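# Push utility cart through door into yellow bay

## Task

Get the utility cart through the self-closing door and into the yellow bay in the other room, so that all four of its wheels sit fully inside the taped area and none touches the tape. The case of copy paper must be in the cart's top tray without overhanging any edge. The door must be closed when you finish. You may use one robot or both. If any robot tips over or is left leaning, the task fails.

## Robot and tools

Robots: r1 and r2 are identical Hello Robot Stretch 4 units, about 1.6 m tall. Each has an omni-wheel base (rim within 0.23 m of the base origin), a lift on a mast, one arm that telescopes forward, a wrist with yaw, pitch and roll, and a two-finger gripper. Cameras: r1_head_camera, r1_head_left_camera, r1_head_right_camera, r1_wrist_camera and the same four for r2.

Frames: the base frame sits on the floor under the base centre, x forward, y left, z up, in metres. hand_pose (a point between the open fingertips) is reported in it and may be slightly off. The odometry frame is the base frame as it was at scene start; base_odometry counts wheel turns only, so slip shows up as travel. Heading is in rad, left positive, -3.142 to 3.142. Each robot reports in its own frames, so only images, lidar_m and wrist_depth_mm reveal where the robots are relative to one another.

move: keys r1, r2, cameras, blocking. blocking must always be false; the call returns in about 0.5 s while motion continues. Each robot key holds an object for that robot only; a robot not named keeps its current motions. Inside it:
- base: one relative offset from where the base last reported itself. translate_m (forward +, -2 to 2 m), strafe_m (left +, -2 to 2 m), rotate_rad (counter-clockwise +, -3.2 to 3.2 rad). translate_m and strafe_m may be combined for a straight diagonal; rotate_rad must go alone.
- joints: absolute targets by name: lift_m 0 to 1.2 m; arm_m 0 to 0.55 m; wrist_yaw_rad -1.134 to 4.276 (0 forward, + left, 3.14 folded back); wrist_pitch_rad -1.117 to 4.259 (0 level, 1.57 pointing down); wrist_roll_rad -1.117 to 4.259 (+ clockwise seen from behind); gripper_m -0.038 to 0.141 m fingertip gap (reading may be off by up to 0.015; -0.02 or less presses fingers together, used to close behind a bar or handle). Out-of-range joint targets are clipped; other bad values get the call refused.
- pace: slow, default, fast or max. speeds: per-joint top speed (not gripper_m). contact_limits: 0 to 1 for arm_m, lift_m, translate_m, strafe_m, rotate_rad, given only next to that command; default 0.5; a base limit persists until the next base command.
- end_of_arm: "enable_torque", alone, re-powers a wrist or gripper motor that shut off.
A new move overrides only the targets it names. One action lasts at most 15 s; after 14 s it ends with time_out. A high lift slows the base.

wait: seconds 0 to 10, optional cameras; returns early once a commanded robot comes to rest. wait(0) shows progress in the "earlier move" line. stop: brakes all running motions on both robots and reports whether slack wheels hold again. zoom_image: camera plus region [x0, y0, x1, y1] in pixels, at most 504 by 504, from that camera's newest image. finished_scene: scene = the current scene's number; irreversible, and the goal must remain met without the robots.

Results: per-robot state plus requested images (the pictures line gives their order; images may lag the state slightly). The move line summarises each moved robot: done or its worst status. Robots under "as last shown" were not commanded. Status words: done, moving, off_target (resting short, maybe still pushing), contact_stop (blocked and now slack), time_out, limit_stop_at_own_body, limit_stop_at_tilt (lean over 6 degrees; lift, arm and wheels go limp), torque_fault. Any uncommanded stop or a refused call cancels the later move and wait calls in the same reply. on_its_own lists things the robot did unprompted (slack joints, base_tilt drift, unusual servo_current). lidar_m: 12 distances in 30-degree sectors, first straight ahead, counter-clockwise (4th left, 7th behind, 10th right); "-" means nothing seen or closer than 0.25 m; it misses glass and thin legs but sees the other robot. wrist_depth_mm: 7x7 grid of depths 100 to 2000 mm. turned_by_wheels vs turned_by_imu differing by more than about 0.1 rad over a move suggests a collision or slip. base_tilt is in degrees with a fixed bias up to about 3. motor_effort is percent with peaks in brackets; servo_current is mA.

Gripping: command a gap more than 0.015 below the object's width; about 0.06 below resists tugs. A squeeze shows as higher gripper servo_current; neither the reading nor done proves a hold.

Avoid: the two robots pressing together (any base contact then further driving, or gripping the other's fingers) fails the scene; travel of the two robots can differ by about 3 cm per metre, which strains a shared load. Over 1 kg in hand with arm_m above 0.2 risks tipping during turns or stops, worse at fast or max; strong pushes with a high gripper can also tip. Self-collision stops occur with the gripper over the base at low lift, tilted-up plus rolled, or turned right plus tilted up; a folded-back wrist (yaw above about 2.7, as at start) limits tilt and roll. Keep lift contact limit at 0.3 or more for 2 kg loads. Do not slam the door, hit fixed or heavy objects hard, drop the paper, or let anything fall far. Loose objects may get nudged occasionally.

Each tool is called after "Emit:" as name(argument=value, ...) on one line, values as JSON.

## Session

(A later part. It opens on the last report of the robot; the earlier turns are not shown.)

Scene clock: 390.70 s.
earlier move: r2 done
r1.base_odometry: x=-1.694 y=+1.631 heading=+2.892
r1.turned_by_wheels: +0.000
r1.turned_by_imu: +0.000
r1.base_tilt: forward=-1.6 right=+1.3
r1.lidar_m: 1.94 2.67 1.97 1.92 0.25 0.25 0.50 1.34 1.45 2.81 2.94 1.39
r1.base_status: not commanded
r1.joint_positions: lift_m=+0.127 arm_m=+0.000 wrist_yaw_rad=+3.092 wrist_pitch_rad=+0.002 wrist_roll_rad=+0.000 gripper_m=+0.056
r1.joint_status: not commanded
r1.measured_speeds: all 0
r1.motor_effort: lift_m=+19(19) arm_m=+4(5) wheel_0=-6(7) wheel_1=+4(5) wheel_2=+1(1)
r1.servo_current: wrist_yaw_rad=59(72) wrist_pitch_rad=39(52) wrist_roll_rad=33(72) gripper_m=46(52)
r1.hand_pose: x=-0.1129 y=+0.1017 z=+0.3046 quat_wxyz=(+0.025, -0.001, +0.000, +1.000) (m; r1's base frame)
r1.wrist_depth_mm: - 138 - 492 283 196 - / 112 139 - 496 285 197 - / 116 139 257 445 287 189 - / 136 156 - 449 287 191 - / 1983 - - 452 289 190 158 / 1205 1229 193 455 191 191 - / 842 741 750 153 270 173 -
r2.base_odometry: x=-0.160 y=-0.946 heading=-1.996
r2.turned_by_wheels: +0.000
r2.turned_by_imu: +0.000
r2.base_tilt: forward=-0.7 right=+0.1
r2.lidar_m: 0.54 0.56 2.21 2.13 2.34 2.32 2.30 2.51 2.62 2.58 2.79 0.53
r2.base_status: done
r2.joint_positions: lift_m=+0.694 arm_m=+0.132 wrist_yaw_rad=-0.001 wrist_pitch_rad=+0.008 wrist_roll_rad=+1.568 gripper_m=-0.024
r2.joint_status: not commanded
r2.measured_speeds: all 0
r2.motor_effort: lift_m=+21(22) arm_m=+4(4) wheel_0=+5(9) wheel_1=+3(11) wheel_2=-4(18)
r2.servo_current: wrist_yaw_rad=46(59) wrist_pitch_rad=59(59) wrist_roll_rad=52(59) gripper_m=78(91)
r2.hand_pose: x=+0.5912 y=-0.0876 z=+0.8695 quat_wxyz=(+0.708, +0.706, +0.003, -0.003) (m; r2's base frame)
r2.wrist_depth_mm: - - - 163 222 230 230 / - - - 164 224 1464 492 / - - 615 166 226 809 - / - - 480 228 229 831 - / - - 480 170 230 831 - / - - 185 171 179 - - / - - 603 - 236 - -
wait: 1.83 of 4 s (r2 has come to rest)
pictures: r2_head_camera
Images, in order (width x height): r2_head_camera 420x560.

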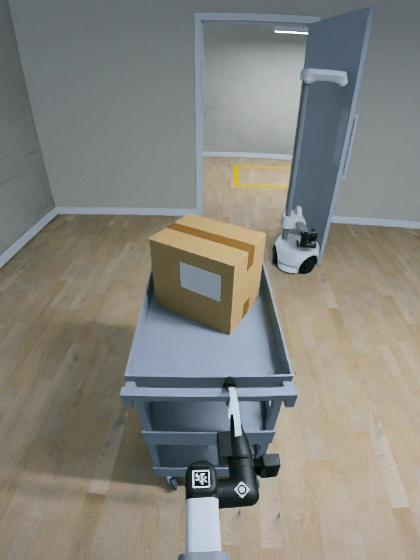

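Emit:
move(blocking=false, r2={"base":{"translate_m":-0.35,"strafe_m":0.14},"pace":"default"}, cameras=[])

Emit:
wait(seconds=4, cameras=["r2_head_camera"])

Scene clock: 412.33 s.
move: r2 moving
r1: as last shown
r1.turned_by_imu: -0.001
r1.lidar_m: 1.92 2.66 1.97 1.92 0.25 0.25 0.53 1.36 1.44 2.81 2.94 1.40
r1.motor_effort: lift_m=+19(19) arm_m=+5(5) wheel_0=-6(7) wheel_1=+4(5) wheel_2=+1(1)
r1.servo_current: wrist_yaw_rad=39(72) wrist_pitch_rad=46(46) wrist_roll_rad=46(59) gripper_m=33(46)
r1.wrist_depth_mm: - 138 - 488 282 197 - / 112 138 - 492 285 198 - / 116 139 257 445 286 189 - / 136 156 - 445 289 191 - / 1983 - - 452 289 191 159 / 1182 1205 194 455 190 190 - / 854 741 750 153 271 174 -
r2.base_odometry: x=-0.136 y=-0.923 heading=-1.996
r2.turned_by_wheels: -0.001
r2.turned_by_imu: +0.002
r2.base_tilt: forward=-0.6 right=+0.1
r2.lidar_m: 0.51 0.55 2.20 2.13 2.31 2.29 2.26 2.47 2.63 2.58 2.78 0.55
r2.base_status: translate_m moving; strafe_m moving
r2.joint_positions: lift_m=+0.694 arm_m=+0.132 wrist_yaw_rad=+0.000 wrist_pitch_rad=+0.008 wrist_roll_rad=+1.568 gripper_m=-0.024
r2.joint_status: not commanded
r2.measured_speeds: translate_m=-0.125 strafe_m=+0.048 rotate_rad=-0.007 lift_m=+0.000 arm_m=+0.000 wrist_yaw_rad=+0.000 wrist_pitch_rad=+0.000 wrist_roll_rad=+0.000
r2.motor_effort: lift_m=+21(21) arm_m=-2(4) wheel_0=-15(15) wheel_1=-8(9) wheel_2=+14(14)
r2.servo_current: wrist_yaw_rad=52(52) wrist_pitch_rad=52(52) wrist_roll_rad=52(52) gripper_m=78(91)
r2.hand_pose: x=+0.5913 y=-0.0873 z=+0.8695 quat_wxyz=(+0.708, +0.706, +0.003, -0.003) (m; r2's base frame)
r2.wrist_depth_mm: - - - 161 220 228 229 / - - - 163 223 1576 1160 / - - 591 165 225 809 - / - - 473 167 229 831 - / - - 480 169 231 - - / - - 185 171 178 - - / - - 615 - 237 - -
pictures: none
No camera images: "cameras" was empty.

Scene clock: 414.50 s.
earlier move: r2 done
r1.base_odometry: x=-1.694 y=+1.631 heading=+2.892
r1.turned_by_wheels: +0.000
r1.turned_by_imu: +0.000
r1.base_tilt: forward=-1.6 right=+1.3
r1.lidar_m: 2.83 2.69 1.97 1.92 0.25 0.25 0.53 1.35 1.43 2.80 2.95 1.73
r1.base_status: not commanded
r1.joint_positions: lift_m=+0.127 arm_m=+0.000 wrist_yaw_rad=+3.092 wrist_pitch_rad=+0.002 wrist_roll_rad=+0.000 gripper_m=+0.056
r1.joint_status: not commanded
r1.measured_speeds: all 0
r1.motor_effort: lift_m=+19(19) arm_m=+5(5) wheel_0=-6(7) wheel_1=+4(5) wheel_2=+1(1)
r1.servo_current: wrist_yaw_rad=59(72) wrist_pitch_rad=39(52) wrist_roll_rad=20(59) gripper_m=39(46)
r1.hand_pose: x=-0.1129 y=+0.1017 z=+0.3046 quat_wxyz=(+0.025, -0.001, +0.000, +1.000) (m; r1's base frame)
r1.wrist_depth_mm: - 138 - 488 283 197 - / 112 139 - 492 286 198 - / 116 139 258 445 287 190 - / 136 156 - 449 287 190 - / 1983 - - 452 290 190 159 / 1205 1182 193 455 191 191 - / 842 741 759 153 271 173 -
r2.base_odometry: x=+0.112 y=-0.685 heading=-1.996
r2.turned_by_wheels: +0.001
r2.turned_by_imu: +0.002
r2.base_tilt: forward=-0.7 right=+0.0
r2.lidar_m: 0.57 0.64 2.07 2.02 2.28 1.98 1.90 2.11 2.70 2.66 2.87 0.51
r2.base_status: done
r2.joint_positions: lift_m=+0.694 arm_m=+0.132 wrist_yaw_rad=+0.003 wrist_pitch_rad=+0.008 wrist_roll_rad=+1.568 gripper_m=-0.024
r2.joint_status: not commanded
r2.measured_speeds: all 0
r2.motor_effort: lift_m=+21(22) arm_m=-4(4) wheel_0=-1(17) wheel_1=-4(9) wheel_2=+6(19)
r2.servo_current: wrist_yaw_rad=26(65) wrist_pitch_rad=52(59) wrist_roll_rad=46(59) gripper_m=85(91)
r2.hand_pose: x=+0.5915 y=-0.0867 z=+0.8695 quat_wxyz=(+0.708, +0.706, +0.004, -0.002) (m; r2's base frame)
r2.wrist_depth_mm: - - - 130 185 190 - / - - 521 136 193 - - / - 462 445 143 205 - - / - 508 477 151 216 - - / - - 585 158 226 - - / - - 186 167 179 - - / - - - - - 1576 504
wait: 2.17 of 4 s (r2 has come to rest)
pictures: r2_head_camera
Images, in order (width x height): r2_head_camera 420x560.

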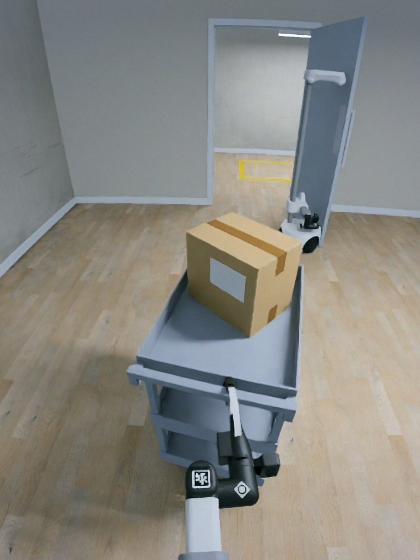

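Emit:
move(blocking=false, r2={"base":{"translate_m":0.4,"strafe_m":-0.15},"pace":"default"}, cameras=[])

Emit:
wait(seconds=4, cameras=["r2_head_camera"])

Scene clock: 423.97 s.
move: r2 moving
r1: as last shown
r1.turned_by_imu: -0.001
r1.lidar_m: 2.78 2.64 1.99 1.93 0.25 0.25 0.54 1.35 1.43 2.81 2.94 1.71
r1.motor_effort: lift_m=+19(19) arm_m=+5(5) wheel_0=-7(7) wheel_1=+4(5) wheel_2=+1(1)
r1.servo_current: wrist_yaw_rad=46(52) wrist_pitch_rad=39(46) wrist_roll_rad=59(59) gripper_m=39(46)
r1.wrist_depth_mm: - 138 - 492 282 197 - / 112 139 - 492 286 198 - / 116 139 257 442 286 190 - / 136 156 - 449 289 190 - / 1983 - - 452 289 191 159 / 1205 1182 194 455 191 191 - / 854 759 759 153 270 173 -
r2.base_odometry: x=+0.088 y=-0.708 heading=-1.995
r2.turned_by_wheels: +0.000
r2.turned_by_imu: +0.002
r2.base_tilt: forward=-0.7 right=+0.1
r2.lidar_m: 0.53 0.63 2.05 2.05 2.26 2.00 1.98 2.14 2.70 2.67 2.89 0.53
r2.base_status: translate_m moving; strafe_m moving
r2.joint_positions: lift_m=+0.694 arm_m=+0.132 wrist_yaw_rad=+0.003 wrist_pitch_rad=+0.008 wrist_roll_rad=+1.568 gripper_m=-0.024
r2.joint_status: not commanded
r2.measured_speeds: translate_m=+0.122 strafe_m=-0.047 rotate_rad=+0.002 lift_m=+0.000 arm_m=+0.000 wrist_yaw_rad=+0.000 wrist_pitch_rad=+0.000 wrist_roll_rad=+0.000
r2.motor_effort: lift_m=+21(22) arm_m=-2(4) wheel_0=+14(14) wheel_1=+7(8) wheel_2=-14(14)
r2.servo_current: wrist_yaw_rad=46(65) wrist_pitch_rad=52(59) wrist_roll_rad=65(65) gripper_m=85(85)
r2.hand_pose: x=+0.5915 y=-0.0867 z=+0.8695 quat_wxyz=(+0.708, +0.706, +0.004, -0.002) (m; r2's base frame)
r2.wrist_depth_mm: - - - 130 185 190 - / - - 535 136 195 - - / - 480 449 143 205 - - / - 500 469 151 216 - - / - - 574 157 226 - - / - - 185 168 180 - - / - - - - - 1618 -
pictures: none
No camera images: "cameras" was empty.

Scene clock: 426.30 s.
earlier move: r2 done
r1.base_odometry: x=-1.694 y=+1.631 heading=+2.892
r1.turned_by_wheels: +0.000
r1.turned_by_imu: +0.000
r1.base_tilt: forward=-1.6 right=+1.3
r1.lidar_m: 2.35 2.69 1.98 1.93 0.25 0.25 0.56 1.35 1.44 2.80 2.94 1.32
r1.base_status: not commanded
r1.joint_positions: lift_m=+0.127 arm_m=+0.000 wrist_yaw_rad=+3.092 wrist_pitch_rad=+0.002 wrist_roll_rad=+0.000 gripper_m=+0.056
r1.joint_status: not commanded
r1.measured_speeds: all 0
r1.motor_effort: lift_m=+19(19) arm_m=+5(5) wheel_0=-6(7) wheel_1=+4(5) wheel_2=+1(1)
r1.servo_current: wrist_yaw_rad=72(72) wrist_pitch_rad=52(52) wrist_roll_rad=46(65) gripper_m=39(52)
r1.hand_pose: x=-0.1129 y=+0.1017 z=+0.3046 quat_wxyz=(+0.025, -0.001, +0.000, +1.000) (m; r1's base frame)
r1.wrist_depth_mm: - 138 - 488 283 196 - / 112 138 - 496 285 198 - / 116 139 257 442 286 190 - / 136 157 - 445 289 190 - / 1983 - - 452 289 191 159 / 1182 1205 194 452 190 190 - / 854 750 750 153 268 173 -
r2.base_odometry: x=-0.190 y=-0.988 heading=-1.995
r2.turned_by_wheels: +0.000
r2.turned_by_imu: +0.001
r2.base_tilt: forward=-0.7 right=+0.1
r2.lidar_m: 0.54 0.63 2.21 2.14 2.35 2.42 2.35 2.56 2.62 2.57 2.81 0.51
r2.base_status: done
r2.joint_positions: lift_m=+0.694 arm_m=+0.132 wrist_yaw_rad=+0.002 wrist_pitch_rad=+0.008 wrist_roll_rad=+1.568 gripper_m=-0.024
r2.joint_status: not commanded
r2.measured_speeds: all 0
r2.motor_effort: lift_m=+21(22) arm_m=+3(4) wheel_0=+4(14) wheel_1=+6(8) wheel_2=-5(16)
r2.servo_current: wrist_yaw_rad=46(65) wrist_pitch_rad=52(59) wrist_roll_rad=39(65) gripper_m=78(91)
r2.hand_pose: x=+0.5915 y=-0.0868 z=+0.8695 quat_wxyz=(+0.708, +0.706, +0.004, -0.002) (m; r2's base frame)
r2.wrist_depth_mm: - - - 132 189 217 - / - - 544 139 196 - - / - 488 462 146 208 - - / - 500 469 154 217 - - / - - 564 161 227 - - / - - 185 168 179 - - / - - - - - 1537 -
wait: 2.33 of 4 s (r2 has come to rest)
pictures: r2_head_camera
Images, in order (width x height): r2_head_camera 420x560.

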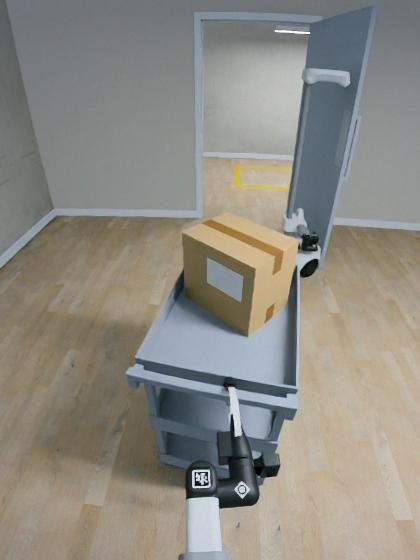

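Emit:
move(blocking=false, r2={"base":{"translate_m":0.22,"strafe_m":-0.15},"pace":"default"}, cameras=[])

Emit:
wait(seconds=4, cameras=["r2_head_camera","r1_head_camera"])

Scene clock: 432.83 s.
move: r2 moving
r1: as last shown
r1.lidar_m: 2.34 2.66 2.01 1.92 0.25 0.25 0.52 1.35 1.43 2.82 2.95 1.29
r1.motor_effort: lift_m=+19(19) arm_m=+4(5) wheel_0=-5(6) wheel_1=+4(5) wheel_2=+1(1)
r1.servo_current: wrist_yaw_rad=59(59) wrist_pitch_rad=39(46) wrist_roll_rad=46(65) gripper_m=39(46)
r1.wrist_depth_mm: - 138 - 488 282 197 - / 112 139 - 492 285 198 - / 116 139 257 445 286 190 - / 137 157 - 449 287 190 - / 1921 - - 449 290 191 159 / 1205 1205 194 452 191 191 - / 854 741 750 153 270 173 -
r2.base_odometry: x=-0.219 y=-1.006 heading=-1.996
r2.turned_by_wheels: +0.000
r2.turned_by_imu: +0.001
r2.base_tilt: forward=-0.7 right=+0.0
r2.lidar_m: 0.56 0.63 2.25 2.18 2.34 2.41 2.39 2.60 2.59 2.55 2.80 0.53
r2.base_status: translate_m moving; strafe_m moving
r2.joint_positions: lift_m=+0.694 arm_m=+0.132 wrist_yaw_rad=+0.002 wrist_pitch_rad=+0.008 wrist_roll_rad=+1.568 gripper_m=-0.024
r2.joint_status: not commanded
r2.measured_speeds: translate_m=+0.111 strafe_m=-0.075 rotate_rad=-0.005 lift_m=+0.000 arm_m=+0.000 wrist_yaw_rad=+0.000 wrist_pitch_rad=+0.000 wrist_roll_rad=+0.000
r2.motor_effort: lift_m=+21(22) arm_m=+4(4) wheel_0=+16(16) wheel_1=-3(6) wheel_2=-13(14)
r2.servo_current: wrist_yaw_rad=52(65) wrist_pitch_rad=59(59) wrist_roll_rad=46(52) gripper_m=85(85)
r2.hand_pose: x=+0.5915 y=-0.0868 z=+0.8695 quat_wxyz=(+0.708, +0.706, +0.004, -0.002) (m; r2's base frame)
r2.wrist_depth_mm: - - - 135 189 211 - / - - 549 139 196 - - / - 488 459 144 207 - - / - 500 466 153 216 - - / - - 564 160 225 - - / - - 185 168 180 - - / - - - - - 1537 -
pictures: none
No camera images: "cameras" was empty.

Scene clock: 434.57 s.
earlier move: r2 done
r1.base_odometry: x=-1.694 y=+1.631 heading=+2.892
r1.turned_by_wheels: +0.000
r1.turned_by_imu: +0.000
r1.base_tilt: forward=-1.6 right=+1.3
r1.lidar_m: 1.07 2.66 1.98 1.89 0.25 0.25 0.54 1.34 1.44 2.81 2.94 1.07
r1.base_status: not commanded
r1.joint_positions: lift_m=+0.127 arm_m=+0.000 wrist_yaw_rad=+3.092 wrist_pitch_rad=+0.002 wrist_roll_rad=+0.000 gripper_m=+0.056
r1.joint_status: not commanded
r1.measured_speeds: all 0
r1.motor_effort: lift_m=+19(19) arm_m=+5(5) wheel_0=-6(7) wheel_1=+4(5) wheel_2=+1(1)
r1.servo_current: wrist_yaw_rad=52(78) wrist_pitch_rad=39(52) wrist_roll_rad=59(72) gripper_m=39(46)
r1.hand_pose: x=-0.1129 y=+0.1017 z=+0.3046 quat_wxyz=(+0.025, -0.001, +0.000, +1.000) (m; r1's base frame)
r1.wrist_depth_mm: - 138 - 492 282 196 - / 112 138 - 496 286 197 - / 116 139 256 445 286 189 - / 136 156 - 449 287 190 - / 1983 - - 452 289 191 159 / 1205 1182 194 455 191 191 - / 842 750 759 154 271 174 -
r2.base_odometry: x=-0.417 y=-1.126 heading=-1.996
r2.turned_by_wheels: +0.000
r2.turned_by_imu: +0.000
r2.base_tilt: forward=-0.7 right=+0.1
r2.lidar_m: 0.55 0.59 2.34 2.29 2.46 2.62 2.58 2.81 2.45 2.44 2.65 0.54
r2.base_status: done
r2.joint_positions: lift_m=+0.694 arm_m=+0.132 wrist_yaw_rad=+0.002 wrist_pitch_rad=+0.008 wrist_roll_rad=+1.568 gripper_m=-0.024
r2.joint_status: not commanded
r2.measured_speeds: all 0
r2.motor_effort: lift_m=+21(22) arm_m=+4(4) wheel_0=+1(16) wheel_1=-5(6) wheel_2=-4(15)
r2.servo_current: wrist_yaw_rad=46(65) wrist_pitch_rad=52(59) wrist_roll_rad=39(59) gripper_m=78(91)
r2.hand_pose: x=+0.5915 y=-0.0868 z=+0.8695 quat_wxyz=(+0.708, +0.706, +0.004, -0.002) (m; r2's base frame)
r2.wrist_depth_mm: - 1921 1863 143 199 206 207 / - - - 147 206 - - / - - 492 152 212 - - / - 477 452 158 220 - - / - - 525 164 229 - - / - - 185 170 179 - - / - - - - - 1661 -
wait: 1.73 of 4 s (r2 has come to rest)
pictures: r1_head_camera, r2_head_camera
Images, in order (width x height): r1_head_camera 420x560, r2_head_camera 420x560.

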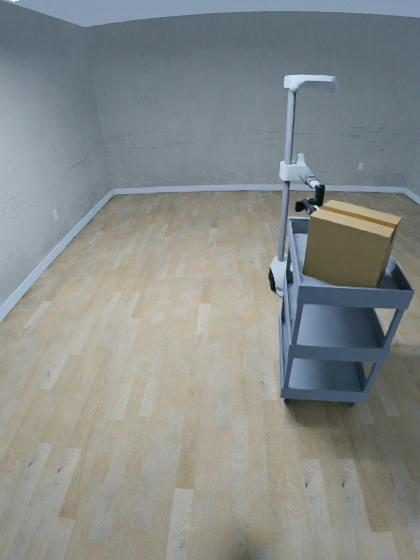

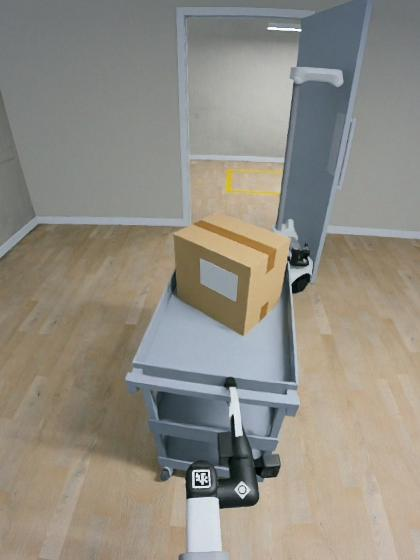

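Emit:
move(blocking=false, r2={"base":{"translate_m":0.08,"strafe_m":-0.14},"pace":"default"}, cameras=[])

Emit:
wait(seconds=4, cameras=["r2_head_camera","r1_head_camera"])

Scene clock: 443.40 s.
move: r2 moving
r1: as last shown
r1.lidar_m: 1.07 2.67 1.97 1.91 0.25 0.25 0.53 1.35 1.45 2.81 2.96 1.05
r1.motor_effort: lift_m=+19(19) arm_m=+5(5) wheel_0=-6(7) wheel_1=+5(5) wheel_2=+1(1)
r1.servo_current: wrist_yaw_rad=46(52) wrist_pitch_rad=39(46) wrist_roll_rad=52(72) gripper_m=39(46)
r1.wrist_depth_mm: - 138 - 488 285 197 - / 112 138 - 492 287 198 - / 116 139 258 445 286 190 - / 136 156 - 449 289 190 - / 1983 - - 452 289 191 159 / 1182 1205 194 455 191 191 - / 854 750 768 153 270 173 -
r2.base_odometry: x=-0.448 y=-1.129 heading=-1.996
r2.turned_by_wheels: +0.000
r2.turned_by_imu: +0.001
r2.base_tilt: forward=-0.7 right=+0.1
r2.lidar_m: 0.55 0.62 2.35 2.32 2.51 2.66 2.60 2.85 2.44 2.42 2.62 0.54
r2.base_status: translate_m moving; strafe_m moving
r2.joint_positions: lift_m=+0.694 arm_m=+0.132 wrist_yaw_rad=+0.002 wrist_pitch_rad=+0.008 wrist_roll_rad=+1.568 gripper_m=-0.024
r2.joint_status: not commanded
r2.measured_speeds: translate_m=+0.060 strafe_m=-0.105 rotate_rad=-0.005 lift_m=+0.000 arm_m=+0.000 wrist_yaw_rad=+0.000 wrist_pitch_rad=+0.000 wrist_roll_rad=+0.000
r2.motor_effort: lift_m=+22(22) arm_m=+4(4) wheel_0=+14(17) wheel_1=-8(8) wheel_2=-6(12)
r2.servo_current: wrist_yaw_rad=46(59) wrist_pitch_rad=59(59) wrist_roll_rad=52(59) gripper_m=78(91)
r2.hand_pose: x=+0.5915 y=-0.0868 z=+0.8695 quat_wxyz=(+0.708, +0.706, +0.004, -0.002) (m; r2's base frame)
r2.wrist_depth_mm: - 1921 - 142 198 204 206 / - - - 146 205 - - / - - 492 151 212 - - / - 477 452 158 220 - - / - - 530 163 228 - - / - - 186 169 179 - - / - - - - - 1576 -
pictures: none
No camera images: "cameras" was empty.

Scene clock: 444.80 s.
earlier move: r2 done
r1.base_odometry: x=-1.694 y=+1.631 heading=+2.892
r1.turned_by_wheels: +0.000
r1.turned_by_imu: +0.000
r1.base_tilt: forward=-1.6 right=+1.3
r1.lidar_m: 0.97 2.66 1.98 1.92 0.25 0.26 0.50 1.33 1.44 2.80 2.95 0.94
r1.base_status: not commanded
r1.joint_positions: lift_m=+0.127 arm_m=+0.000 wrist_yaw_rad=+3.092 wrist_pitch_rad=+0.002 wrist_roll_rad=+0.000 gripper_m=+0.056
r1.joint_status: not commanded
r1.measured_speeds: all 0
r1.motor_effort: lift_m=+19(19) arm_m=+5(5) wheel_0=-6(7) wheel_1=+4(5) wheel_2=+1(1)
r1.servo_current: wrist_yaw_rad=46(65) wrist_pitch_rad=52(52) wrist_roll_rad=59(72) gripper_m=39(46)
r1.hand_pose: x=-0.1129 y=+0.1017 z=+0.3046 quat_wxyz=(+0.025, -0.001, +0.000, +1.000) (m; r1's base frame)
r1.wrist_depth_mm: - 138 - 488 282 196 - / 112 138 - 492 285 197 - / 116 139 258 445 287 190 - / 136 156 - 449 289 190 - / 1921 - - 452 289 191 159 / 1182 1182 194 452 191 190 - / 854 750 759 153 271 173 -
r2.base_odometry: x=-0.577 y=-1.141 heading=-1.996
r2.turned_by_wheels: +0.000
r2.turned_by_imu: +0.001
r2.base_tilt: forward=-0.7 right=+0.1
r2.lidar_m: 0.53 0.58 2.45 2.43 2.60 2.69 2.68 2.91 2.35 2.30 2.54 0.55
r2.base_status: done
r2.joint_positions: lift_m=+0.694 arm_m=+0.132 wrist_yaw_rad=+0.002 wrist_pitch_rad=+0.008 wrist_roll_rad=+1.568 gripper_m=-0.024
r2.joint_status: not commanded
r2.measured_speeds: all 0
r2.motor_effort: lift_m=+21(22) arm_m=+4(4) wheel_0=+3(17) wheel_1=-4(8) wheel_2=-3(12)
r2.servo_current: wrist_yaw_rad=33(59) wrist_pitch_rad=52(59) wrist_roll_rad=46(59) gripper_m=85(91)
r2.hand_pose: x=+0.5915 y=-0.0868 z=+0.8695 quat_wxyz=(+0.708, +0.706, +0.004, -0.002) (m; r2's base frame)
r2.wrist_depth_mm: - - 1708 160 219 227 228 / - - - 162 222 1537 1138 / - - 591 164 225 798 - / - - 466 167 229 831 - / - - 484 169 230 - - / - - 185 171 177 - - / - - 627 - 237 - -
wait: 1.40 of 4 s (r2 has come to rest)
pictures: r1_head_camera, r2_head_camera
Images, in order (width x height): r1_head_camera 420x560, r2_head_camera 420x560.

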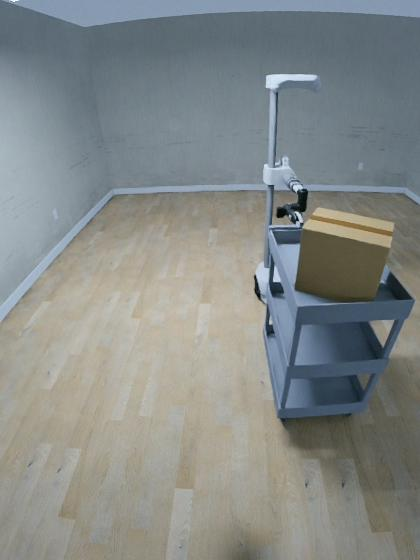

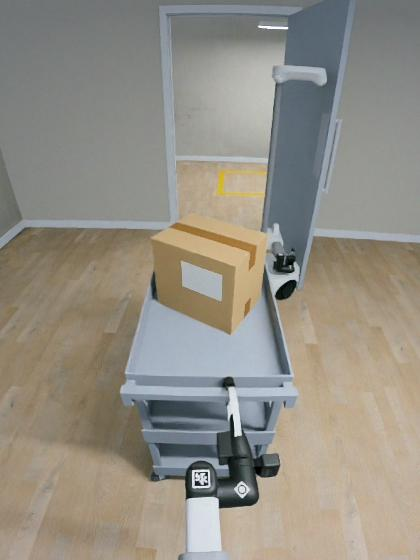

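Emit:
move(blocking=false, r2={"base":{"translate_m":0.5,"strafe_m":0.01},"pace":"default"}, cameras=[])

Emit:
wait(seconds=4, cameras=["r2_head_camera","r1_head_camera"])

Scene clock: 450.60 s.
move: r2 moving
r1: as last shown
r1.lidar_m: 0.96 2.67 1.98 1.92 0.25 0.25 0.52 1.35 1.44 2.80 2.92 0.91
r1.motor_effort: lift_m=+19(19) arm_m=+5(5) wheel_0=-6(6) wheel_1=+5(5) wheel_2=+1(1)
r1.servo_current: wrist_yaw_rad=46(65) wrist_pitch_rad=46(52) wrist_roll_rad=26(59) gripper_m=39(39)
r1.wrist_depth_mm: - 138 - 488 281 197 - / 112 138 - 492 286 198 - / 116 139 257 442 286 190 - / 136 156 - 449 289 190 - / 1983 - - 449 290 190 159 / 1182 1205 194 455 190 191 - / 842 759 768 153 271 173 -
r2.base_odometry: x=-0.590 y=-1.170 heading=-1.997
r2.turned_by_wheels: -0.001
r2.turned_by_imu: +0.000
r2.base_tilt: forward=-0.7 right=+0.1
r2.lidar_m: 0.52 0.57 2.47 2.42 2.60 2.76 2.72 2.95 2.36 2.30 2.51 0.54
r2.base_status: translate_m moving; strafe_m moving
r2.joint_positions: lift_m=+0.694 arm_m=+0.132 wrist_yaw_rad=-0.005 wrist_pitch_rad=+0.008 wrist_roll_rad=+1.568 gripper_m=-0.024
r2.joint_status: not commanded
r2.measured_speeds: translate_m=+0.122 strafe_m=+0.005 rotate_rad=-0.004 lift_m=+0.000 arm_m=+0.000 wrist_yaw_rad=-0.015 wrist_pitch_rad=+0.000 wrist_roll_rad=+0.000
r2.motor_effort: lift_m=+21(22) arm_m=+4(4) wheel_0=+6(13) wheel_1=+7(8) wheel_2=-19(19)
r2.servo_current: wrist_yaw_rad=65(65) wrist_pitch_rad=46(59) wrist_roll_rad=46(65) gripper_m=78(85)
r2.hand_pose: x=+0.5908 y=-0.0889 z=+0.8695 quat_wxyz=(+0.708, +0.706, +0.001, -0.005) (m; r2's base frame)
r2.wrist_depth_mm: - - - 164 224 232 233 / - - - 166 226 1537 559 / - - 621 167 228 798 - / - - 480 168 229 831 - / - - 473 169 231 842 - / - - 185 170 181 - - / - - 585 - 234 - -
pictures: none
No camera images: "cameras" was empty.

Scene clock: 453.27 s.
earlier move: r2 done
r1.base_odometry: x=-1.694 y=+1.631 heading=+2.892
r1.turned_by_wheels: +0.000
r1.turned_by_imu: +0.000
r1.base_tilt: forward=-1.6 right=+1.3
r1.lidar_m: 0.50 2.63 2.00 1.90 0.25 0.25 0.53 1.35 1.44 2.81 0.58 0.48
r1.base_status: not commanded
r1.joint_positions: lift_m=+0.127 arm_m=+0.000 wrist_yaw_rad=+3.092 wrist_pitch_rad=+0.002 wrist_roll_rad=+0.000 gripper_m=+0.056
r1.joint_status: not commanded
r1.measured_speeds: all 0
r1.motor_effort: lift_m=+19(19) arm_m=+5(5) wheel_0=-6(7) wheel_1=+4(5) wheel_2=+1(1)
r1.servo_current: wrist_yaw_rad=46(72) wrist_pitch_rad=33(52) wrist_roll_rad=52(78) gripper_m=46(46)
r1.hand_pose: x=-0.1129 y=+0.1017 z=+0.3046 quat_wxyz=(+0.025, -0.001, +0.000, +1.000) (m; r1's base frame)
r1.wrist_depth_mm: - 138 - 496 283 196 - / 112 139 - 496 285 198 - / 116 139 258 442 287 189 - / 136 156 - 445 287 191 - / 1921 - - 452 290 191 159 / 1182 1205 195 452 191 191 - / 842 759 759 153 270 173 -
r2.base_odometry: x=-0.774 y=-1.601 heading=-1.996
r2.turned_by_wheels: +0.001
r2.turned_by_imu: +0.000
r2.base_tilt: forward=-0.7 right=+0.1
r2.lidar_m: 0.55 0.66 2.38 2.33 2.54 3.22 3.19 3.06 2.42 2.37 2.60 0.52
r2.base_status: done
r2.joint_positions: lift_m=+0.694 arm_m=+0.132 wrist_yaw_rad=-0.005 wrist_pitch_rad=+0.008 wrist_roll_rad=+1.568 gripper_m=-0.024
r2.joint_status: not commanded
r2.measured_speeds: all 0
r2.motor_effort: lift_m=+21(22) arm_m=+4(4) wheel_0=+2(13) wheel_1=+4(9) wheel_2=-4(20)
r2.servo_current: wrist_yaw_rad=39(65) wrist_pitch_rad=52(59) wrist_roll_rad=52(65) gripper_m=85(91)
r2.hand_pose: x=+0.5908 y=-0.0888 z=+0.8695 quat_wxyz=(+0.708, +0.706, +0.001, -0.005) (m; r2's base frame)
r2.wrist_depth_mm: 1397 - 544 125 179 - - / - 508 488 130 189 - - / - 433 439 139 200 - - / - - 488 148 214 - - / - - 615 156 227 - - / - - 184 168 179 - - / - - - - - 1537 488
wait: 2.67 of 4 s (r2 has come to rest)
pictures: r1_head_camera, r2_head_camera
Images, in order (width x height): r1_head_camera 420x560, r2_head_camera 420x560.

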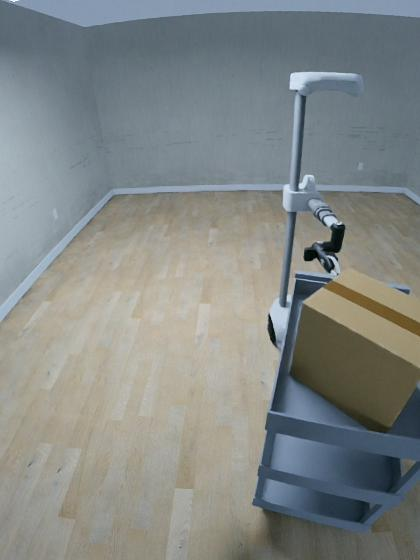

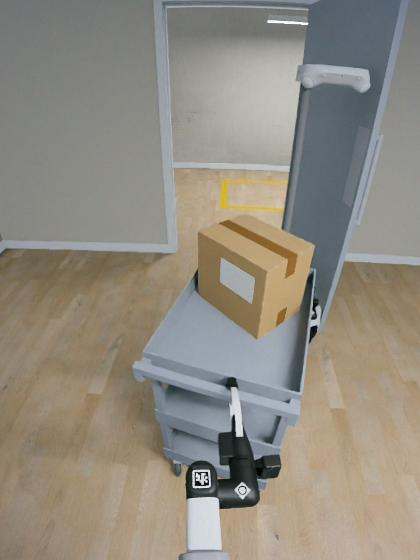

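Emit:
move(blocking=false, r2={"base":{"translate_m":-0.32,"strafe_m":-0.2},"pace":"default"}, cameras=[])

Emit:
wait(seconds=4, cameras=["r2_head_camera","r1_head_camera"])

Scene clock: 466.67 s.
move: r2 moving
r1: as last shown
r1.turned_by_imu: -0.001
r1.base_tilt: forward=-1.6 right=+1.2
r1.lidar_m: 0.52 2.64 1.98 1.92 0.25 0.25 0.52 1.35 1.44 2.81 0.61 0.49
r1.motor_effort: lift_m=+19(19) arm_m=+5(5) wheel_0=-6(6) wheel_1=+4(5) wheel_2=+1(1)
r1.servo_current: wrist_yaw_rad=46(59) wrist_pitch_rad=39(52) wrist_roll_rad=46(72) gripper_m=39(39)
r1.wrist_depth_mm: - 138 - 492 283 197 - / 112 138 - 492 285 198 - / 116 139 258 442 286 189 - / 136 156 - 449 287 190 - / 1921 - - 455 290 191 159 / 1205 1229 193 452 191 191 - / 842 750 759 153 271 173 -
r2.base_odometry: x=-0.779 y=-1.566 heading=-1.995
r2.turned_by_wheels: +0.001
r2.turned_by_imu: +0.003
r2.base_tilt: forward=-0.7 right=+0.0
r2.lidar_m: 0.56 0.65 2.43 2.39 2.59 3.18 3.15 3.04 2.40 2.36 2.53 0.50
r2.base_status: translate_m moving; strafe_m moving
r2.joint_positions: lift_m=+0.694 arm_m=+0.132 wrist_yaw_rad=+0.002 wrist_pitch_rad=+0.008 wrist_roll_rad=+1.568 gripper_m=-0.024
r2.joint_status: not commanded
r2.measured_speeds: translate_m=-0.118 strafe_m=-0.073 rotate_rad=+0.001 lift_m=+0.000 arm_m=+0.000 wrist_yaw_rad=+0.020 wrist_pitch_rad=+0.000 wrist_roll_rad=+0.000
r2.motor_effort: lift_m=+21(22) arm_m=+3(4) wheel_0=+3(8) wheel_1=-9(11) wheel_2=+17(17)
r2.servo_current: wrist_yaw_rad=52(52) wrist_pitch_rad=52(59) wrist_roll_rad=52(52) gripper_m=85(85)
r2.hand_pose: x=+0.5915 y=-0.0868 z=+0.8695 quat_wxyz=(+0.708, +0.706, +0.004, -0.002) (m; r2's base frame)
r2.wrist_depth_mm: - - 535 124 179 - - / - 508 492 129 189 - - / - 436 439 139 200 - - / - - 496 147 214 - - / - - 615 155 224 - - / - - 186 168 178 - - / - - - - - 1618 488
pictures: none
No camera images: "cameras" was empty.

Scene clock: 468.77 s.
earlier move: r2 done
r1.base_odometry: x=-1.694 y=+1.631 heading=+2.892
r1.turned_by_wheels: +0.000
r1.turned_by_imu: +0.000
r1.base_tilt: forward=-1.6 right=+1.3
r1.lidar_m: 0.72 2.66 1.98 1.91 0.25 0.25 0.53 1.35 1.45 2.80 2.94 0.74
r1.base_status: not commanded
r1.joint_positions: lift_m=+0.127 arm_m=+0.000 wrist_yaw_rad=+3.092 wrist_pitch_rad=+0.002 wrist_roll_rad=+0.000 gripper_m=+0.056
r1.joint_status: not commanded
r1.measured_speeds: all 0
r1.motor_effort: lift_m=+19(19) arm_m=+5(5) wheel_0=-6(7) wheel_1=+4(5) wheel_2=+1(1)
r1.servo_current: wrist_yaw_rad=52(72) wrist_pitch_rad=39(52) wrist_roll_rad=39(72) gripper_m=33(52)
r1.hand_pose: x=-0.1129 y=+0.1017 z=+0.3046 quat_wxyz=(+0.025, -0.001, +0.000, +1.000) (m; r1's base frame)
r1.wrist_depth_mm: - 138 - 488 283 197 - / 112 138 - 492 285 197 - / 116 139 259 449 285 189 - / 136 156 - 449 289 191 - / 1983 - - 455 289 191 159 / 1205 1182 194 455 191 191 - / 854 750 750 153 271 173 -
r2.base_odometry: x=-0.825 y=-1.227 heading=-1.996
r2.turned_by_wheels: -0.001
r2.turned_by_imu: -0.001
r2.base_tilt: forward=-0.6 right=+0.1
r2.lidar_m: 0.50 0.53 2.64 2.60 2.75 2.93 2.89 2.78 2.15 2.13 2.31 0.55
r2.base_status: done
r2.joint_positions: lift_m=+0.694 arm_m=+0.132 wrist_yaw_rad=+0.001 wrist_pitch_rad=+0.008 wrist_roll_rad=+1.568 gripper_m=-0.024
r2.joint_status: not commanded
r2.measured_speeds: all 0
r2.motor_effort: lift_m=+21(22) arm_m=+4(4) wheel_0=+3(9) wheel_1=-3(13) wheel_2=+4(18)
r2.servo_current: wrist_yaw_rad=39(65) wrist_pitch_rad=52(59) wrist_roll_rad=46(65) gripper_m=85(91)
r2.hand_pose: x=+0.5913 y=-0.0873 z=+0.8695 quat_wxyz=(+0.708, +0.706, +0.003, -0.003) (m; r2's base frame)
r2.wrist_depth_mm: - - - 182 243 1366 1025 / - - 1499 179 242 1366 1098 / - - - 177 238 1336 - / - - 559 235 237 842 - / - 473 462 174 234 831 - / - - 185 172 179 - - / - - 539 - 230 - -
wait: 2.10 of 4 s (r2 has come to rest)
pictures: r1_head_camera, r2_head_camera
Images, in order (width x height): r1_head_camera 420x560, r2_head_camera 420x560.

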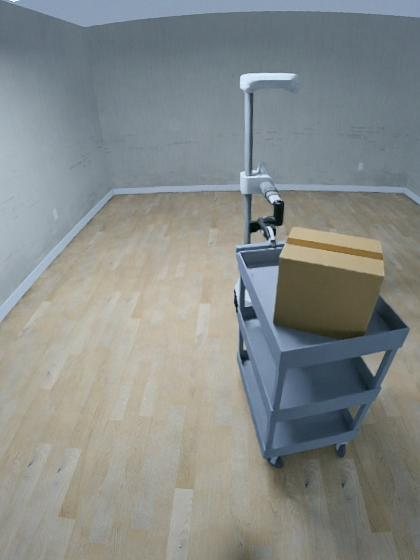

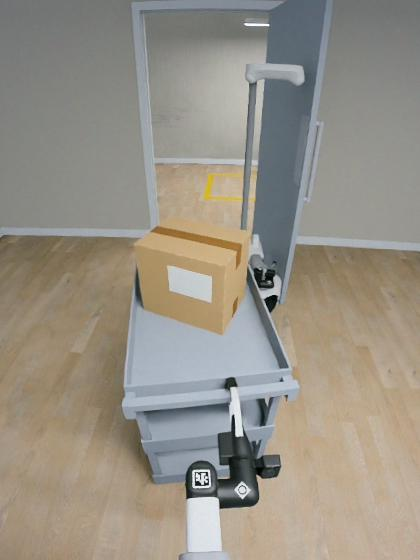

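Emit:
move(blocking=false, r2={"joints":{"gripper_m":0.1}}, cameras=[])

Emit:
wait(seconds=1.2, cameras=[])

Emit:
move(blocking=false, r2={"base":{"translate_m":-0.12}}, cameras=[])

Emit:
wait(seconds=2, cameras=[])

Emit:
move(blocking=false, r2={"base":{"rotate_rad":0.14},"joints":{"gripper_m":0.14,"wrist_roll_rad":0}}, cameras=[])

Emit:
wait(seconds=2, cameras=["r2_head_camera","r2_wrist_camera"])

Scene clock: 483.33 s.
move: r2 moving
r1: as last shown
r1.turned_by_imu: -0.001
r1.lidar_m: 0.72 2.65 1.99 1.92 0.25 0.25 0.51 1.36 1.43 2.81 2.93 0.74
r1.motor_effort: lift_m=+19(19) arm_m=+5(5) wheel_0=-6(7) wheel_1=+4(4) wheel_2=+1(1)
r1.servo_current: wrist_yaw_rad=46(59) wrist_pitch_rad=46(52) wrist_roll_rad=39(65) gripper_m=39(46)
r1.wrist_depth_mm: - 138 - 492 283 197 - / 112 139 - 492 286 197 - / 116 139 258 445 287 190 - / 137 157 - 445 287 189 - / 1983 - - 452 289 191 159 / 1182 1205 193 452 190 191 - / 854 750 750 153 270 174 -
r2.base_odometry: x=-0.825 y=-1.227 heading=-1.996
r2.turned_by_wheels: +0.000
r2.turned_by_imu: +0.002
r2.base_tilt: forward=-0.7 right=+0.1
r2.lidar_m: 0.52 0.53 2.63 2.61 2.78 2.94 2.89 2.79 2.18 2.15 2.31 0.57
r2.base_status: not commanded
r2.joint_positions: lift_m=+0.694 arm_m=+0.132 wrist_yaw_rad=+0.001 wrist_pitch_rad=+0.008 wrist_roll_rad=+1.568 gripper_m=+0.002
r2.joint_status: gripper_m moving
r2.measured_speeds: all 0
r2.motor_effort: lift_m=+21(22) arm_m=+4(4) wheel_0=+4(4) wheel_1=-4(4) wheel_2=+4(4)
r2.servo_current: wrist_yaw_rad=52(52) wrist_pitch_rad=52(59) wrist_roll_rad=59(59) gripper_m=91(91)
r2.hand_pose: x=+0.5913 y=-0.0873 z=+0.8695 quat_wxyz=(+0.708, +0.706, +0.003, -0.003) (m; r2's base frame)
r2.wrist_depth_mm: - - - 186 237 1336 1025 / - - 1499 183 244 1366 1098 / - - - 182 243 1397 - / - - 559 180 240 809 - / - 477 466 178 238 831 - / - - 480 176 182 - - / - - 530 - 233 - -
pictures: none
No camera images: "cameras" was empty.

Scene clock: 484.53 s.
earlier move: r2 moving
r1.base_odometry: x=-1.694 y=+1.631 heading=+2.892
r1.turned_by_wheels: +0.000
r1.turned_by_imu: +0.000
r1.base_tilt: forward=-1.6 right=+1.3
r1.lidar_m: 0.72 2.67 1.99 1.92 0.25 0.25 0.51 1.34 1.42 2.82 2.97 0.72
r1.base_status: not commanded
r1.joint_positions: lift_m=+0.127 arm_m=+0.000 wrist_yaw_rad=+3.092 wrist_pitch_rad=+0.002 wrist_roll_rad=+0.000 gripper_m=+0.056
r1.joint_status: not commanded
r1.measured_speeds: all 0
r1.motor_effort: lift_m=+19(19) arm_m=+5(5) wheel_0=-6(7) wheel_1=+4(5) wheel_2=+1(1)
r1.servo_current: wrist_yaw_rad=59(65) wrist_pitch_rad=33(52) wrist_roll_rad=72(72) gripper_m=39(46)
r1.hand_pose: x=-0.1129 y=+0.1017 z=+0.3046 quat_wxyz=(+0.025, -0.001, +0.000, +1.000) (m; r1's base frame)
r1.wrist_depth_mm: - 138 - 488 283 197 - / 112 138 - 492 283 198 - / 116 139 259 445 285 189 - / 136 156 - 449 289 191 - / 1921 - - 452 287 190 159 / 1182 1205 193 459 191 191 - / 866 750 759 153 268 173 -
r2.base_odometry: x=-0.825 y=-1.227 heading=-1.996
r2.turned_by_wheels: +0.000
r2.turned_by_imu: +0.000
r2.base_tilt: forward=-0.7 right=+0.1
r2.lidar_m: 0.52 0.54 2.65 2.59 2.76 2.96 2.89 2.78 2.17 2.13 2.31 0.56
r2.base_status: not commanded
r2.joint_positions: lift_m=+0.694 arm_m=+0.132 wrist_yaw_rad=+0.000 wrist_pitch_rad=+0.005 wrist_roll_rad=+1.568 gripper_m=+0.100
r2.joint_status: gripper_m moving
r2.measured_speeds: all 0
r2.motor_effort: lift_m=+19(22) arm_m=+4(4) wheel_0=+3(4) wheel_1=-3(4) wheel_2=+3(4)
r2.servo_current: wrist_yaw_rad=33(65) wrist_pitch_rad=52(59) wrist_roll_rad=46(59) gripper_m=59(111)
r2.hand_pose: x=+0.5913 y=-0.0873 z=+0.8706 quat_wxyz=(+0.708, +0.706, +0.002, -0.002) (m; r2's base frame)
r2.wrist_depth_mm: - - - 193 212 1576 1118 / - 1921 - 190 251 271 271 / - - - 189 249 1336 - / - - 564 188 247 - - / - - 473 466 246 - - / - - 195 185 194 - - / - - 559 - 243 - -
wait: 1.20 s; no rest
pictures: none
No camera images: "cameras" was empty.

Scene clock: 485.03 s.
earlier move: r2 done
move: r2 moving
r1: as last shown
r1.lidar_m: 0.71 2.68 1.97 1.93 0.25 0.25 0.53 1.33 1.44 2.78 2.92 0.72
r1.motor_effort: lift_m=+19(19) arm_m=+5(5) wheel_0=-6(7) wheel_1=+4(4) wheel_2=+1(1)
r1.servo_current: wrist_yaw_rad=72(72) wrist_pitch_rad=39(39) wrist_roll_rad=46(72) gripper_m=39(46)
r1.wrist_depth_mm: - 138 - 492 282 196 - / 112 138 - 492 285 198 - / 116 139 259 445 287 189 - / 136 156 - 445 287 190 - / 1921 - - 449 287 190 159 / 1205 1205 194 452 191 190 - / 831 759 750 153 270 173 -
r2.base_odometry: x=-0.812 y=-1.198 heading=-1.996
r2.turned_by_wheels: +0.000
r2.turned_by_imu: +0.000
r2.base_tilt: forward=-0.7 right=+0.1
r2.lidar_m: 0.57 0.58 2.65 2.60 2.76 2.90 2.84 2.77 2.17 2.15 2.32 0.60
r2.base_status: translate_m moving
r2.joint_positions: lift_m=+0.694 arm_m=+0.132 wrist_yaw_rad=+0.000 wrist_pitch_rad=+0.005 wrist_roll_rad=+1.568 gripper_m=+0.100
r2.joint_status: all done
r2.measured_speeds: translate_m=-0.122 strafe_m=+0.002 rotate_rad=+0.002 lift_m=+0.000 arm_m=+0.000 wrist_yaw_rad=+0.000 wrist_pitch_rad=+0.000 wrist_roll_rad=+0.000
r2.motor_effort: lift_m=+19(19) arm_m=+4(4) wheel_0=-4(8) wheel_1=-7(9) wheel_2=+11(13)
r2.servo_current: wrist_yaw_rad=39(59) wrist_pitch_rad=39(52) wrist_roll_rad=46(65) gripper_m=46(59)
r2.hand_pose: x=+0.5913 y=-0.0873 z=+0.8706 quat_wxyz=(+0.708, +0.706, +0.002, -0.002) (m; r2's base frame)
r2.wrist_depth_mm: - - - 217 218 1708 1182 / - - - 216 276 285 283 / - - - 216 274 1366 - / - - 585 525 272 866 - / - - 500 492 271 866 - / - - 195 211 196 - - / - - 603 - 267 - -
pictures: none
No camera images: "cameras" was empty.

Scene clock: 486.20 s.
earlier move: r2 done
r1.base_odometry: x=-1.694 y=+1.631 heading=+2.892
r1.turned_by_wheels: +0.000
r1.turned_by_imu: +0.000
r1.base_tilt: forward=-1.5 right=+1.3
r1.lidar_m: 0.71 2.66 1.98 1.92 0.25 0.25 0.53 1.36 1.44 2.81 2.93 0.69
r1.base_status: not commanded
r1.joint_positions: lift_m=+0.127 arm_m=+0.000 wrist_yaw_rad=+3.092 wrist_pitch_rad=+0.002 wrist_roll_rad=+0.000 gripper_m=+0.056
r1.joint_status: not commanded
r1.measured_speeds: all 0
r1.motor_effort: lift_m=+19(19) arm_m=+5(5) wheel_0=-6(7) wheel_1=+4(4) wheel_2=+1(1)
r1.servo_current: wrist_yaw_rad=65(72) wrist_pitch_rad=39(52) wrist_roll_rad=33(72) gripper_m=39(52)
r1.hand_pose: x=-0.1129 y=+0.1017 z=+0.3046 quat_wxyz=(+0.025, -0.001, +0.000, +1.000) (m; r1's base frame)
r1.wrist_depth_mm: - 138 - 488 282 196 - / 112 139 - 500 286 198 - / 116 139 258 445 286 189 - / 136 157 - 449 289 190 - / 1983 - - 452 287 191 159 / 1182 1205 193 452 191 191 - / 842 768 759 153 270 174 -
r2.base_odometry: x=-0.775 y=-1.118 heading=-1.996
r2.turned_by_wheels: +0.000
r2.turned_by_imu: +0.000
r2.base_tilt: forward=-0.7 right=+0.1
r2.lidar_m: 0.62 0.65 2.66 2.61 2.80 2.81 2.77 2.75 2.17 2.12 2.32 0.71
r2.base_status: done
r2.joint_positions: lift_m=+0.694 arm_m=+0.132 wrist_yaw_rad=+0.000 wrist_pitch_rad=+0.005 wrist_roll_rad=+1.568 gripper_m=+0.100
r2.joint_status: all done
r2.measured_speeds: all 0
r2.motor_effort: lift_m=+19(19) arm_m=+3(4) wheel_0=-4(10) wheel_1=-3(9) wheel_2=+4(13)
r2.servo_current: wrist_yaw_rad=39(65) wrist_pitch_rad=46(52) wrist_roll_rad=52(65) gripper_m=46(59)
r2.hand_pose: x=+0.5913 y=-0.0873 z=+0.8706 quat_wxyz=(+0.708, +0.706, +0.002, -0.002) (m; r2's base frame)
r2.wrist_depth_mm: - - - - - 1708 1182 / - - 1661 312 375 1366 1138 / - - - 373 370 917 - / - - 691 615 366 960 - / - - 591 591 364 - - / - - 195 304 193 - - / - - 715 - - - -
wait: 1.17 of 2 s (r2 has come to rest)
pictures: none
No camera images: "cameras" was empty.

Scene clock: 486.70 s.
move: r2 moving
r1: as last shown
r1.base_tilt: forward=-1.6 right=+1.2
r1.lidar_m: 0.71 2.67 1.99 1.93 0.25 0.25 0.52 1.35 1.44 2.81 2.94 0.70
r1.motor_effort: lift_m=+19(19) arm_m=+5(5) wheel_0=-6(7) wheel_1=+4(5) wheel_2=+1(1)
r1.servo_current: wrist_yaw_rad=46(65) wrist_pitch_rad=39(46) wrist_roll_rad=52(59) gripper_m=46(46)
r1.wrist_depth_mm: - 138 - 492 283 196 - / 112 139 - 496 286 198 - / 116 139 259 445 287 190 - / 136 156 - 442 287 190 - / 1983 - - 449 287 191 158 / 1205 1182 193 455 191 191 - / 842 750 741 153 270 173 -
r2.base_odometry: x=-0.775 y=-1.118 heading=-1.857
r2.turned_by_wheels: +0.139
r2.turned_by_imu: +0.135
r2.base_tilt: forward=-0.6 right=+0.0
r2.lidar_m: 0.65 3.01 2.61 2.62 3.02 2.79 2.77 2.53 2.14 2.16 2.48 0.67
r2.base_status: rotate_rad moving
r2.joint_positions: lift_m=+0.694 arm_m=+0.132 wrist_yaw_rad=+0.000 wrist_pitch_rad=+0.005 wrist_roll_rad=+0.981 gripper_m=+0.115
r2.joint_status: wrist_roll_rad moving; gripper_m moving
r2.measured_speeds: translate_m=+0.001 strafe_m=-0.001 rotate_rad=+0.085 lift_m=+0.000 arm_m=+0.000 wrist_yaw_rad=+0.000 wrist_pitch_rad=+0.000 wrist_roll_rad=-1.820
r2.motor_effort: lift_m=+19(19) arm_m=+4(4) wheel_0=-3(9) wheel_1=-3(9) wheel_2=-4(11)
r2.servo_current: wrist_yaw_rad=52(52) wrist_pitch_rad=52(52) wrist_roll_rad=72(117) gripper_m=104(104)
r2.hand_pose: x=+0.5913 y=-0.0873 z=+0.8706 quat_wxyz=(+0.882, +0.471, +0.002, -0.001) (m; r2's base frame)
r2.wrist_depth_mm: - - - - 452 283 - / - - - 668 298 334 336 / - - 615 574 334 1336 1366 / - - 683 615 342 904 - / - - - 351 349 - - / - - 200 297 189 - - / - - - - - - -
pictures: none
No camera images: "cameras" was empty.

Scene clock: 487.70 s.
earlier move: r2 done
r1.base_odometry: x=-1.694 y=+1.631 heading=+2.892
r1.turned_by_wheels: +0.000
r1.turned_by_imu: +0.000
r1.base_tilt: forward=-1.6 right=+1.3
r1.lidar_m: 0.69 2.68 1.99 1.92 0.25 0.25 0.51 1.32 1.45 2.81 2.95 0.71
r1.base_status: not commanded
r1.joint_positions: lift_m=+0.127 arm_m=+0.000 wrist_yaw_rad=+3.092 wrist_pitch_rad=+0.002 wrist_roll_rad=+0.000 gripper_m=+0.056
r1.joint_status: not commanded
r1.measured_speeds: all 0
r1.motor_effort: lift_m=+19(19) arm_m=+5(5) wheel_0=-5(7) wheel_1=+4(5) wheel_2=+1(1)
r1.servo_current: wrist_yaw_rad=52(65) wrist_pitch_rad=39(52) wrist_roll_rad=39(65) gripper_m=39(52)
r1.hand_pose: x=-0.1129 y=+0.1017 z=+0.3046 quat_wxyz=(+0.025, -0.001, +0.000, +1.000) (m; r1's base frame)
r1.wrist_depth_mm: - 138 - 492 282 196 - / 112 139 - 496 286 198 - / 116 139 257 449 287 189 - / 137 156 - 449 287 190 - / 1983 - - 455 286 191 159 / 1182 1229 193 455 191 191 - / 842 750 759 153 268 173 -
r2.base_odometry: x=-0.775 y=-1.118 heading=-1.857
r2.turned_by_wheels: +0.001
r2.turned_by_imu: +0.001
r2.base_tilt: forward=-0.7 right=+0.0
r2.lidar_m: 0.65 3.05 2.62 2.60 3.01 2.75 2.78 2.51 2.14 2.09 2.48 0.66
r2.base_status: done
r2.joint_positions: lift_m=+0.694 arm_m=+0.132 wrist_yaw_rad=+0.000 wrist_pitch_rad=+0.005 wrist_roll_rad=+0.002 gripper_m=+0.140
r2.joint_status: all done
r2.measured_speeds: all 0
r2.motor_effort: lift_m=+19(19) arm_m=+4(4) wheel_0=-2(9) wheel_1=-2(9) wheel_2=-3(11)
r2.servo_current: wrist_yaw_rad=46(52) wrist_pitch_rad=46(52) wrist_roll_rad=52(117) gripper_m=52(104)
r2.hand_pose: x=+0.5913 y=-0.0873 z=+0.8706 quat_wxyz=(+1.000, +0.001, +0.003, +0.000) (m; r2's base frame)
r2.wrist_depth_mm: - - - - - 1430 - / - - - - 1618 - - / - - - 654 585 - - / - - - 654 585 - - / - 327 317 312 303 289 285 / - 310 217 294 197 206 329 / 1921 392 1921 - - 1397 362
wait: 1.00 of 2 s (r2 has come to rest)
pictures: r2_head_camera, r2_wrist_camera
Images, in order (width x height): r2_head_camera 420x560, r2_wrist_camera 616x392.

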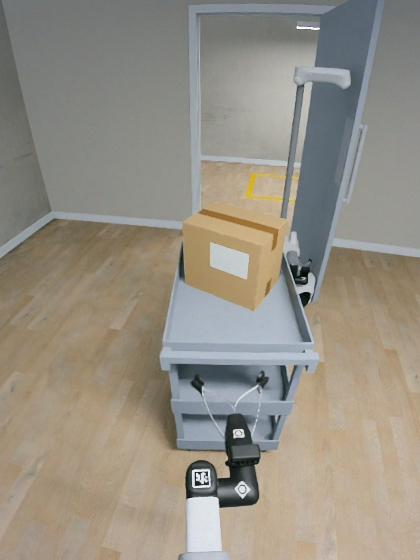

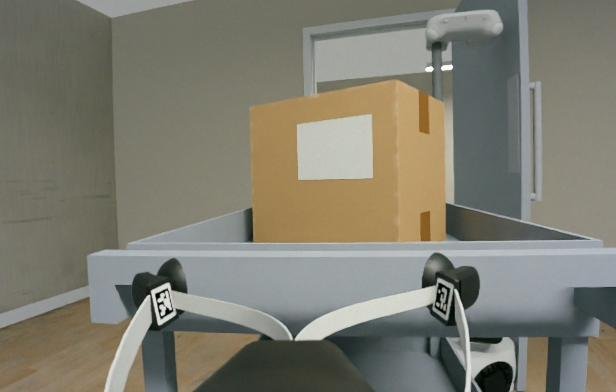

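Emit:
move(blocking=false, r2={"base":{"translate_m":0.18,"strafe_m":-0.04}}, cameras=[])

Emit:
wait(seconds=3, cameras=["r2_head_camera","r2_wrist_camera"])

Scene clock: 497.47 s.
move: r2 moving
r1: as last shown
r1.turned_by_imu: -0.001
r1.base_tilt: forward=-1.6 right=+1.2
r1.lidar_m: 0.70 2.64 2.00 1.93 0.25 0.25 0.54 1.35 1.45 2.80 2.95 0.70
r1.motor_effort: lift_m=+19(19) arm_m=+5(5) wheel_0=-6(7) wheel_1=+4(5) wheel_2=+1(1)
r1.servo_current: wrist_yaw_rad=39(65) wrist_pitch_rad=39(52) wrist_roll_rad=39(65) gripper_m=39(46)
r1.wrist_depth_mm: - 138 - 492 283 196 - / 112 139 - 496 285 198 - / 116 139 257 445 287 190 - / 137 157 - 449 289 191 - / 1983 - - 449 287 191 159 / 1182 1182 195 459 191 191 - / 842 750 759 153 270 173 -
r2.base_odometry: x=-0.791 y=-1.146 heading=-1.856
r2.turned_by_wheels: +0.000
r2.turned_by_imu: +0.001
r2.base_tilt: forward=-0.7 right=+0.1
r2.lidar_m: 0.62 3.05 2.63 2.61 3.03 2.80 2.78 2.50 2.13 2.14 2.49 0.65
r2.base_status: translate_m moving; strafe_m moving
r2.joint_positions: lift_m=+0.694 arm_m=+0.132 wrist_yaw_rad=+0.000 wrist_pitch_rad=+0.005 wrist_roll_rad=+0.002 gripper_m=+0.140
r2.joint_status: not commanded
r2.measured_speeds: translate_m=+0.121 strafe_m=-0.028 rotate_rad=+0.001 lift_m=+0.000 arm_m=+0.000 wrist_yaw_rad=+0.000 wrist_pitch_rad=+0.000 wrist_roll_rad=+0.000
r2.motor_effort: lift_m=+19(19) arm_m=+4(4) wheel_0=+7(11) wheel_1=+5(6) wheel_2=-13(13)
r2.servo_current: wrist_yaw_rad=39(52) wrist_pitch_rad=52(52) wrist_roll_rad=46(65) gripper_m=46(52)
r2.hand_pose: x=+0.5913 y=-0.0873 z=+0.8706 quat_wxyz=(+1.000, +0.001, +0.003, +0.000) (m; r2's base frame)
r2.wrist_depth_mm: - - - - - 1430 - / - - - - 654 - - / - - - 621 559 - - / - - - 627 564 - - / - 345 332 329 319 309 306 / - 285 271 266 258 205 304 / 1921 375 1863 - - 1366 332
pictures: none
No camera images: "cameras" was empty.

Scene clock: 498.97 s.
earlier move: r2 done
r1.base_odometry: x=-1.694 y=+1.631 heading=+2.892
r1.turned_by_wheels: +0.000
r1.turned_by_imu: +0.000
r1.base_tilt: forward=-1.6 right=+1.3
r1.lidar_m: 0.57 2.66 2.00 1.93 0.25 0.25 0.53 1.33 1.45 2.81 2.95 0.57
r1.base_status: not commanded
r1.joint_positions: lift_m=+0.127 arm_m=+0.000 wrist_yaw_rad=+3.092 wrist_pitch_rad=+0.002 wrist_roll_rad=+0.000 gripper_m=+0.056
r1.joint_status: not commanded
r1.measured_speeds: all 0
r1.motor_effort: lift_m=+19(19) arm_m=+5(5) wheel_0=-6(7) wheel_1=+4(5) wheel_2=+1(1)
r1.servo_current: wrist_yaw_rad=39(72) wrist_pitch_rad=39(52) wrist_roll_rad=26(65) gripper_m=39(52)
r1.hand_pose: x=-0.1129 y=+0.1017 z=+0.3046 quat_wxyz=(+0.025, -0.001, +0.000, +1.000) (m; r1's base frame)
r1.wrist_depth_mm: - 138 - 492 282 197 - / 112 139 - 496 286 198 - / 116 139 257 442 286 190 - / 136 156 - 452 289 190 - / 1983 - - 449 289 191 158 / 1205 1182 194 455 191 191 - / 842 750 750 153 268 174 -
r2.base_odometry: x=-0.864 y=-1.279 heading=-1.856
r2.turned_by_wheels: +0.000
r2.turned_by_imu: +0.009
r2.base_tilt: forward=-0.6 right=+0.1
r2.lidar_m: 0.61 3.05 2.60 2.63 3.05 2.93 2.95 2.49 2.14 2.15 2.52 0.64
r2.base_status: done
r2.joint_positions: lift_m=+0.694 arm_m=+0.132 wrist_yaw_rad=-0.004 wrist_pitch_rad=+0.005 wrist_roll_rad=+0.002 gripper_m=+0.140
r2.joint_status: not commanded
r2.measured_speeds: all 0
r2.motor_effort: lift_m=+19(19) arm_m=+3(4) wheel_0=+3(15) wheel_1=+2(8) wheel_2=-4(22)
r2.servo_current: wrist_yaw_rad=39(65) wrist_pitch_rad=39(52) wrist_roll_rad=46(65) gripper_m=52(59)
r2.hand_pose: x=+0.5909 y=-0.0885 z=+0.8706 quat_wxyz=(+1.000, +0.001, +0.003, -0.002) (m; r2's base frame)
r2.wrist_depth_mm: - - - - - 1430 - / - - - - 554 1430 - / - - - 615 535 1397 - / - - - 615 535 627 - / - 324 319 310 304 291 289 / - 258 252 247 242 236 290 / 1808 347 - - - 1182 1618
wait: 1.50 of 3 s (r2 has come to rest)
pictures: r2_head_camera, r2_wrist_camera
Images, in order (width x height): r2_head_camera 420x560, r2_wrist_camera 616x392.

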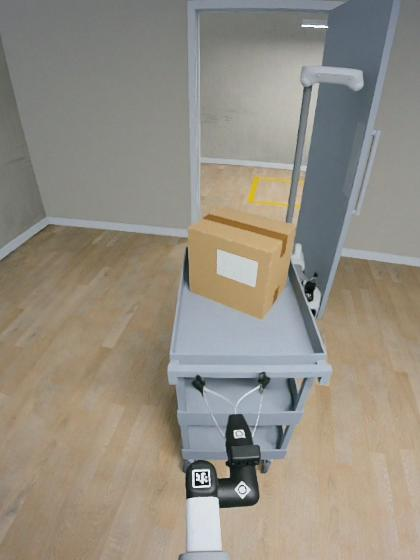

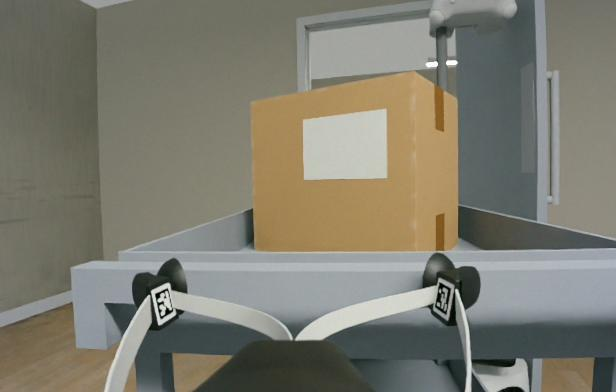

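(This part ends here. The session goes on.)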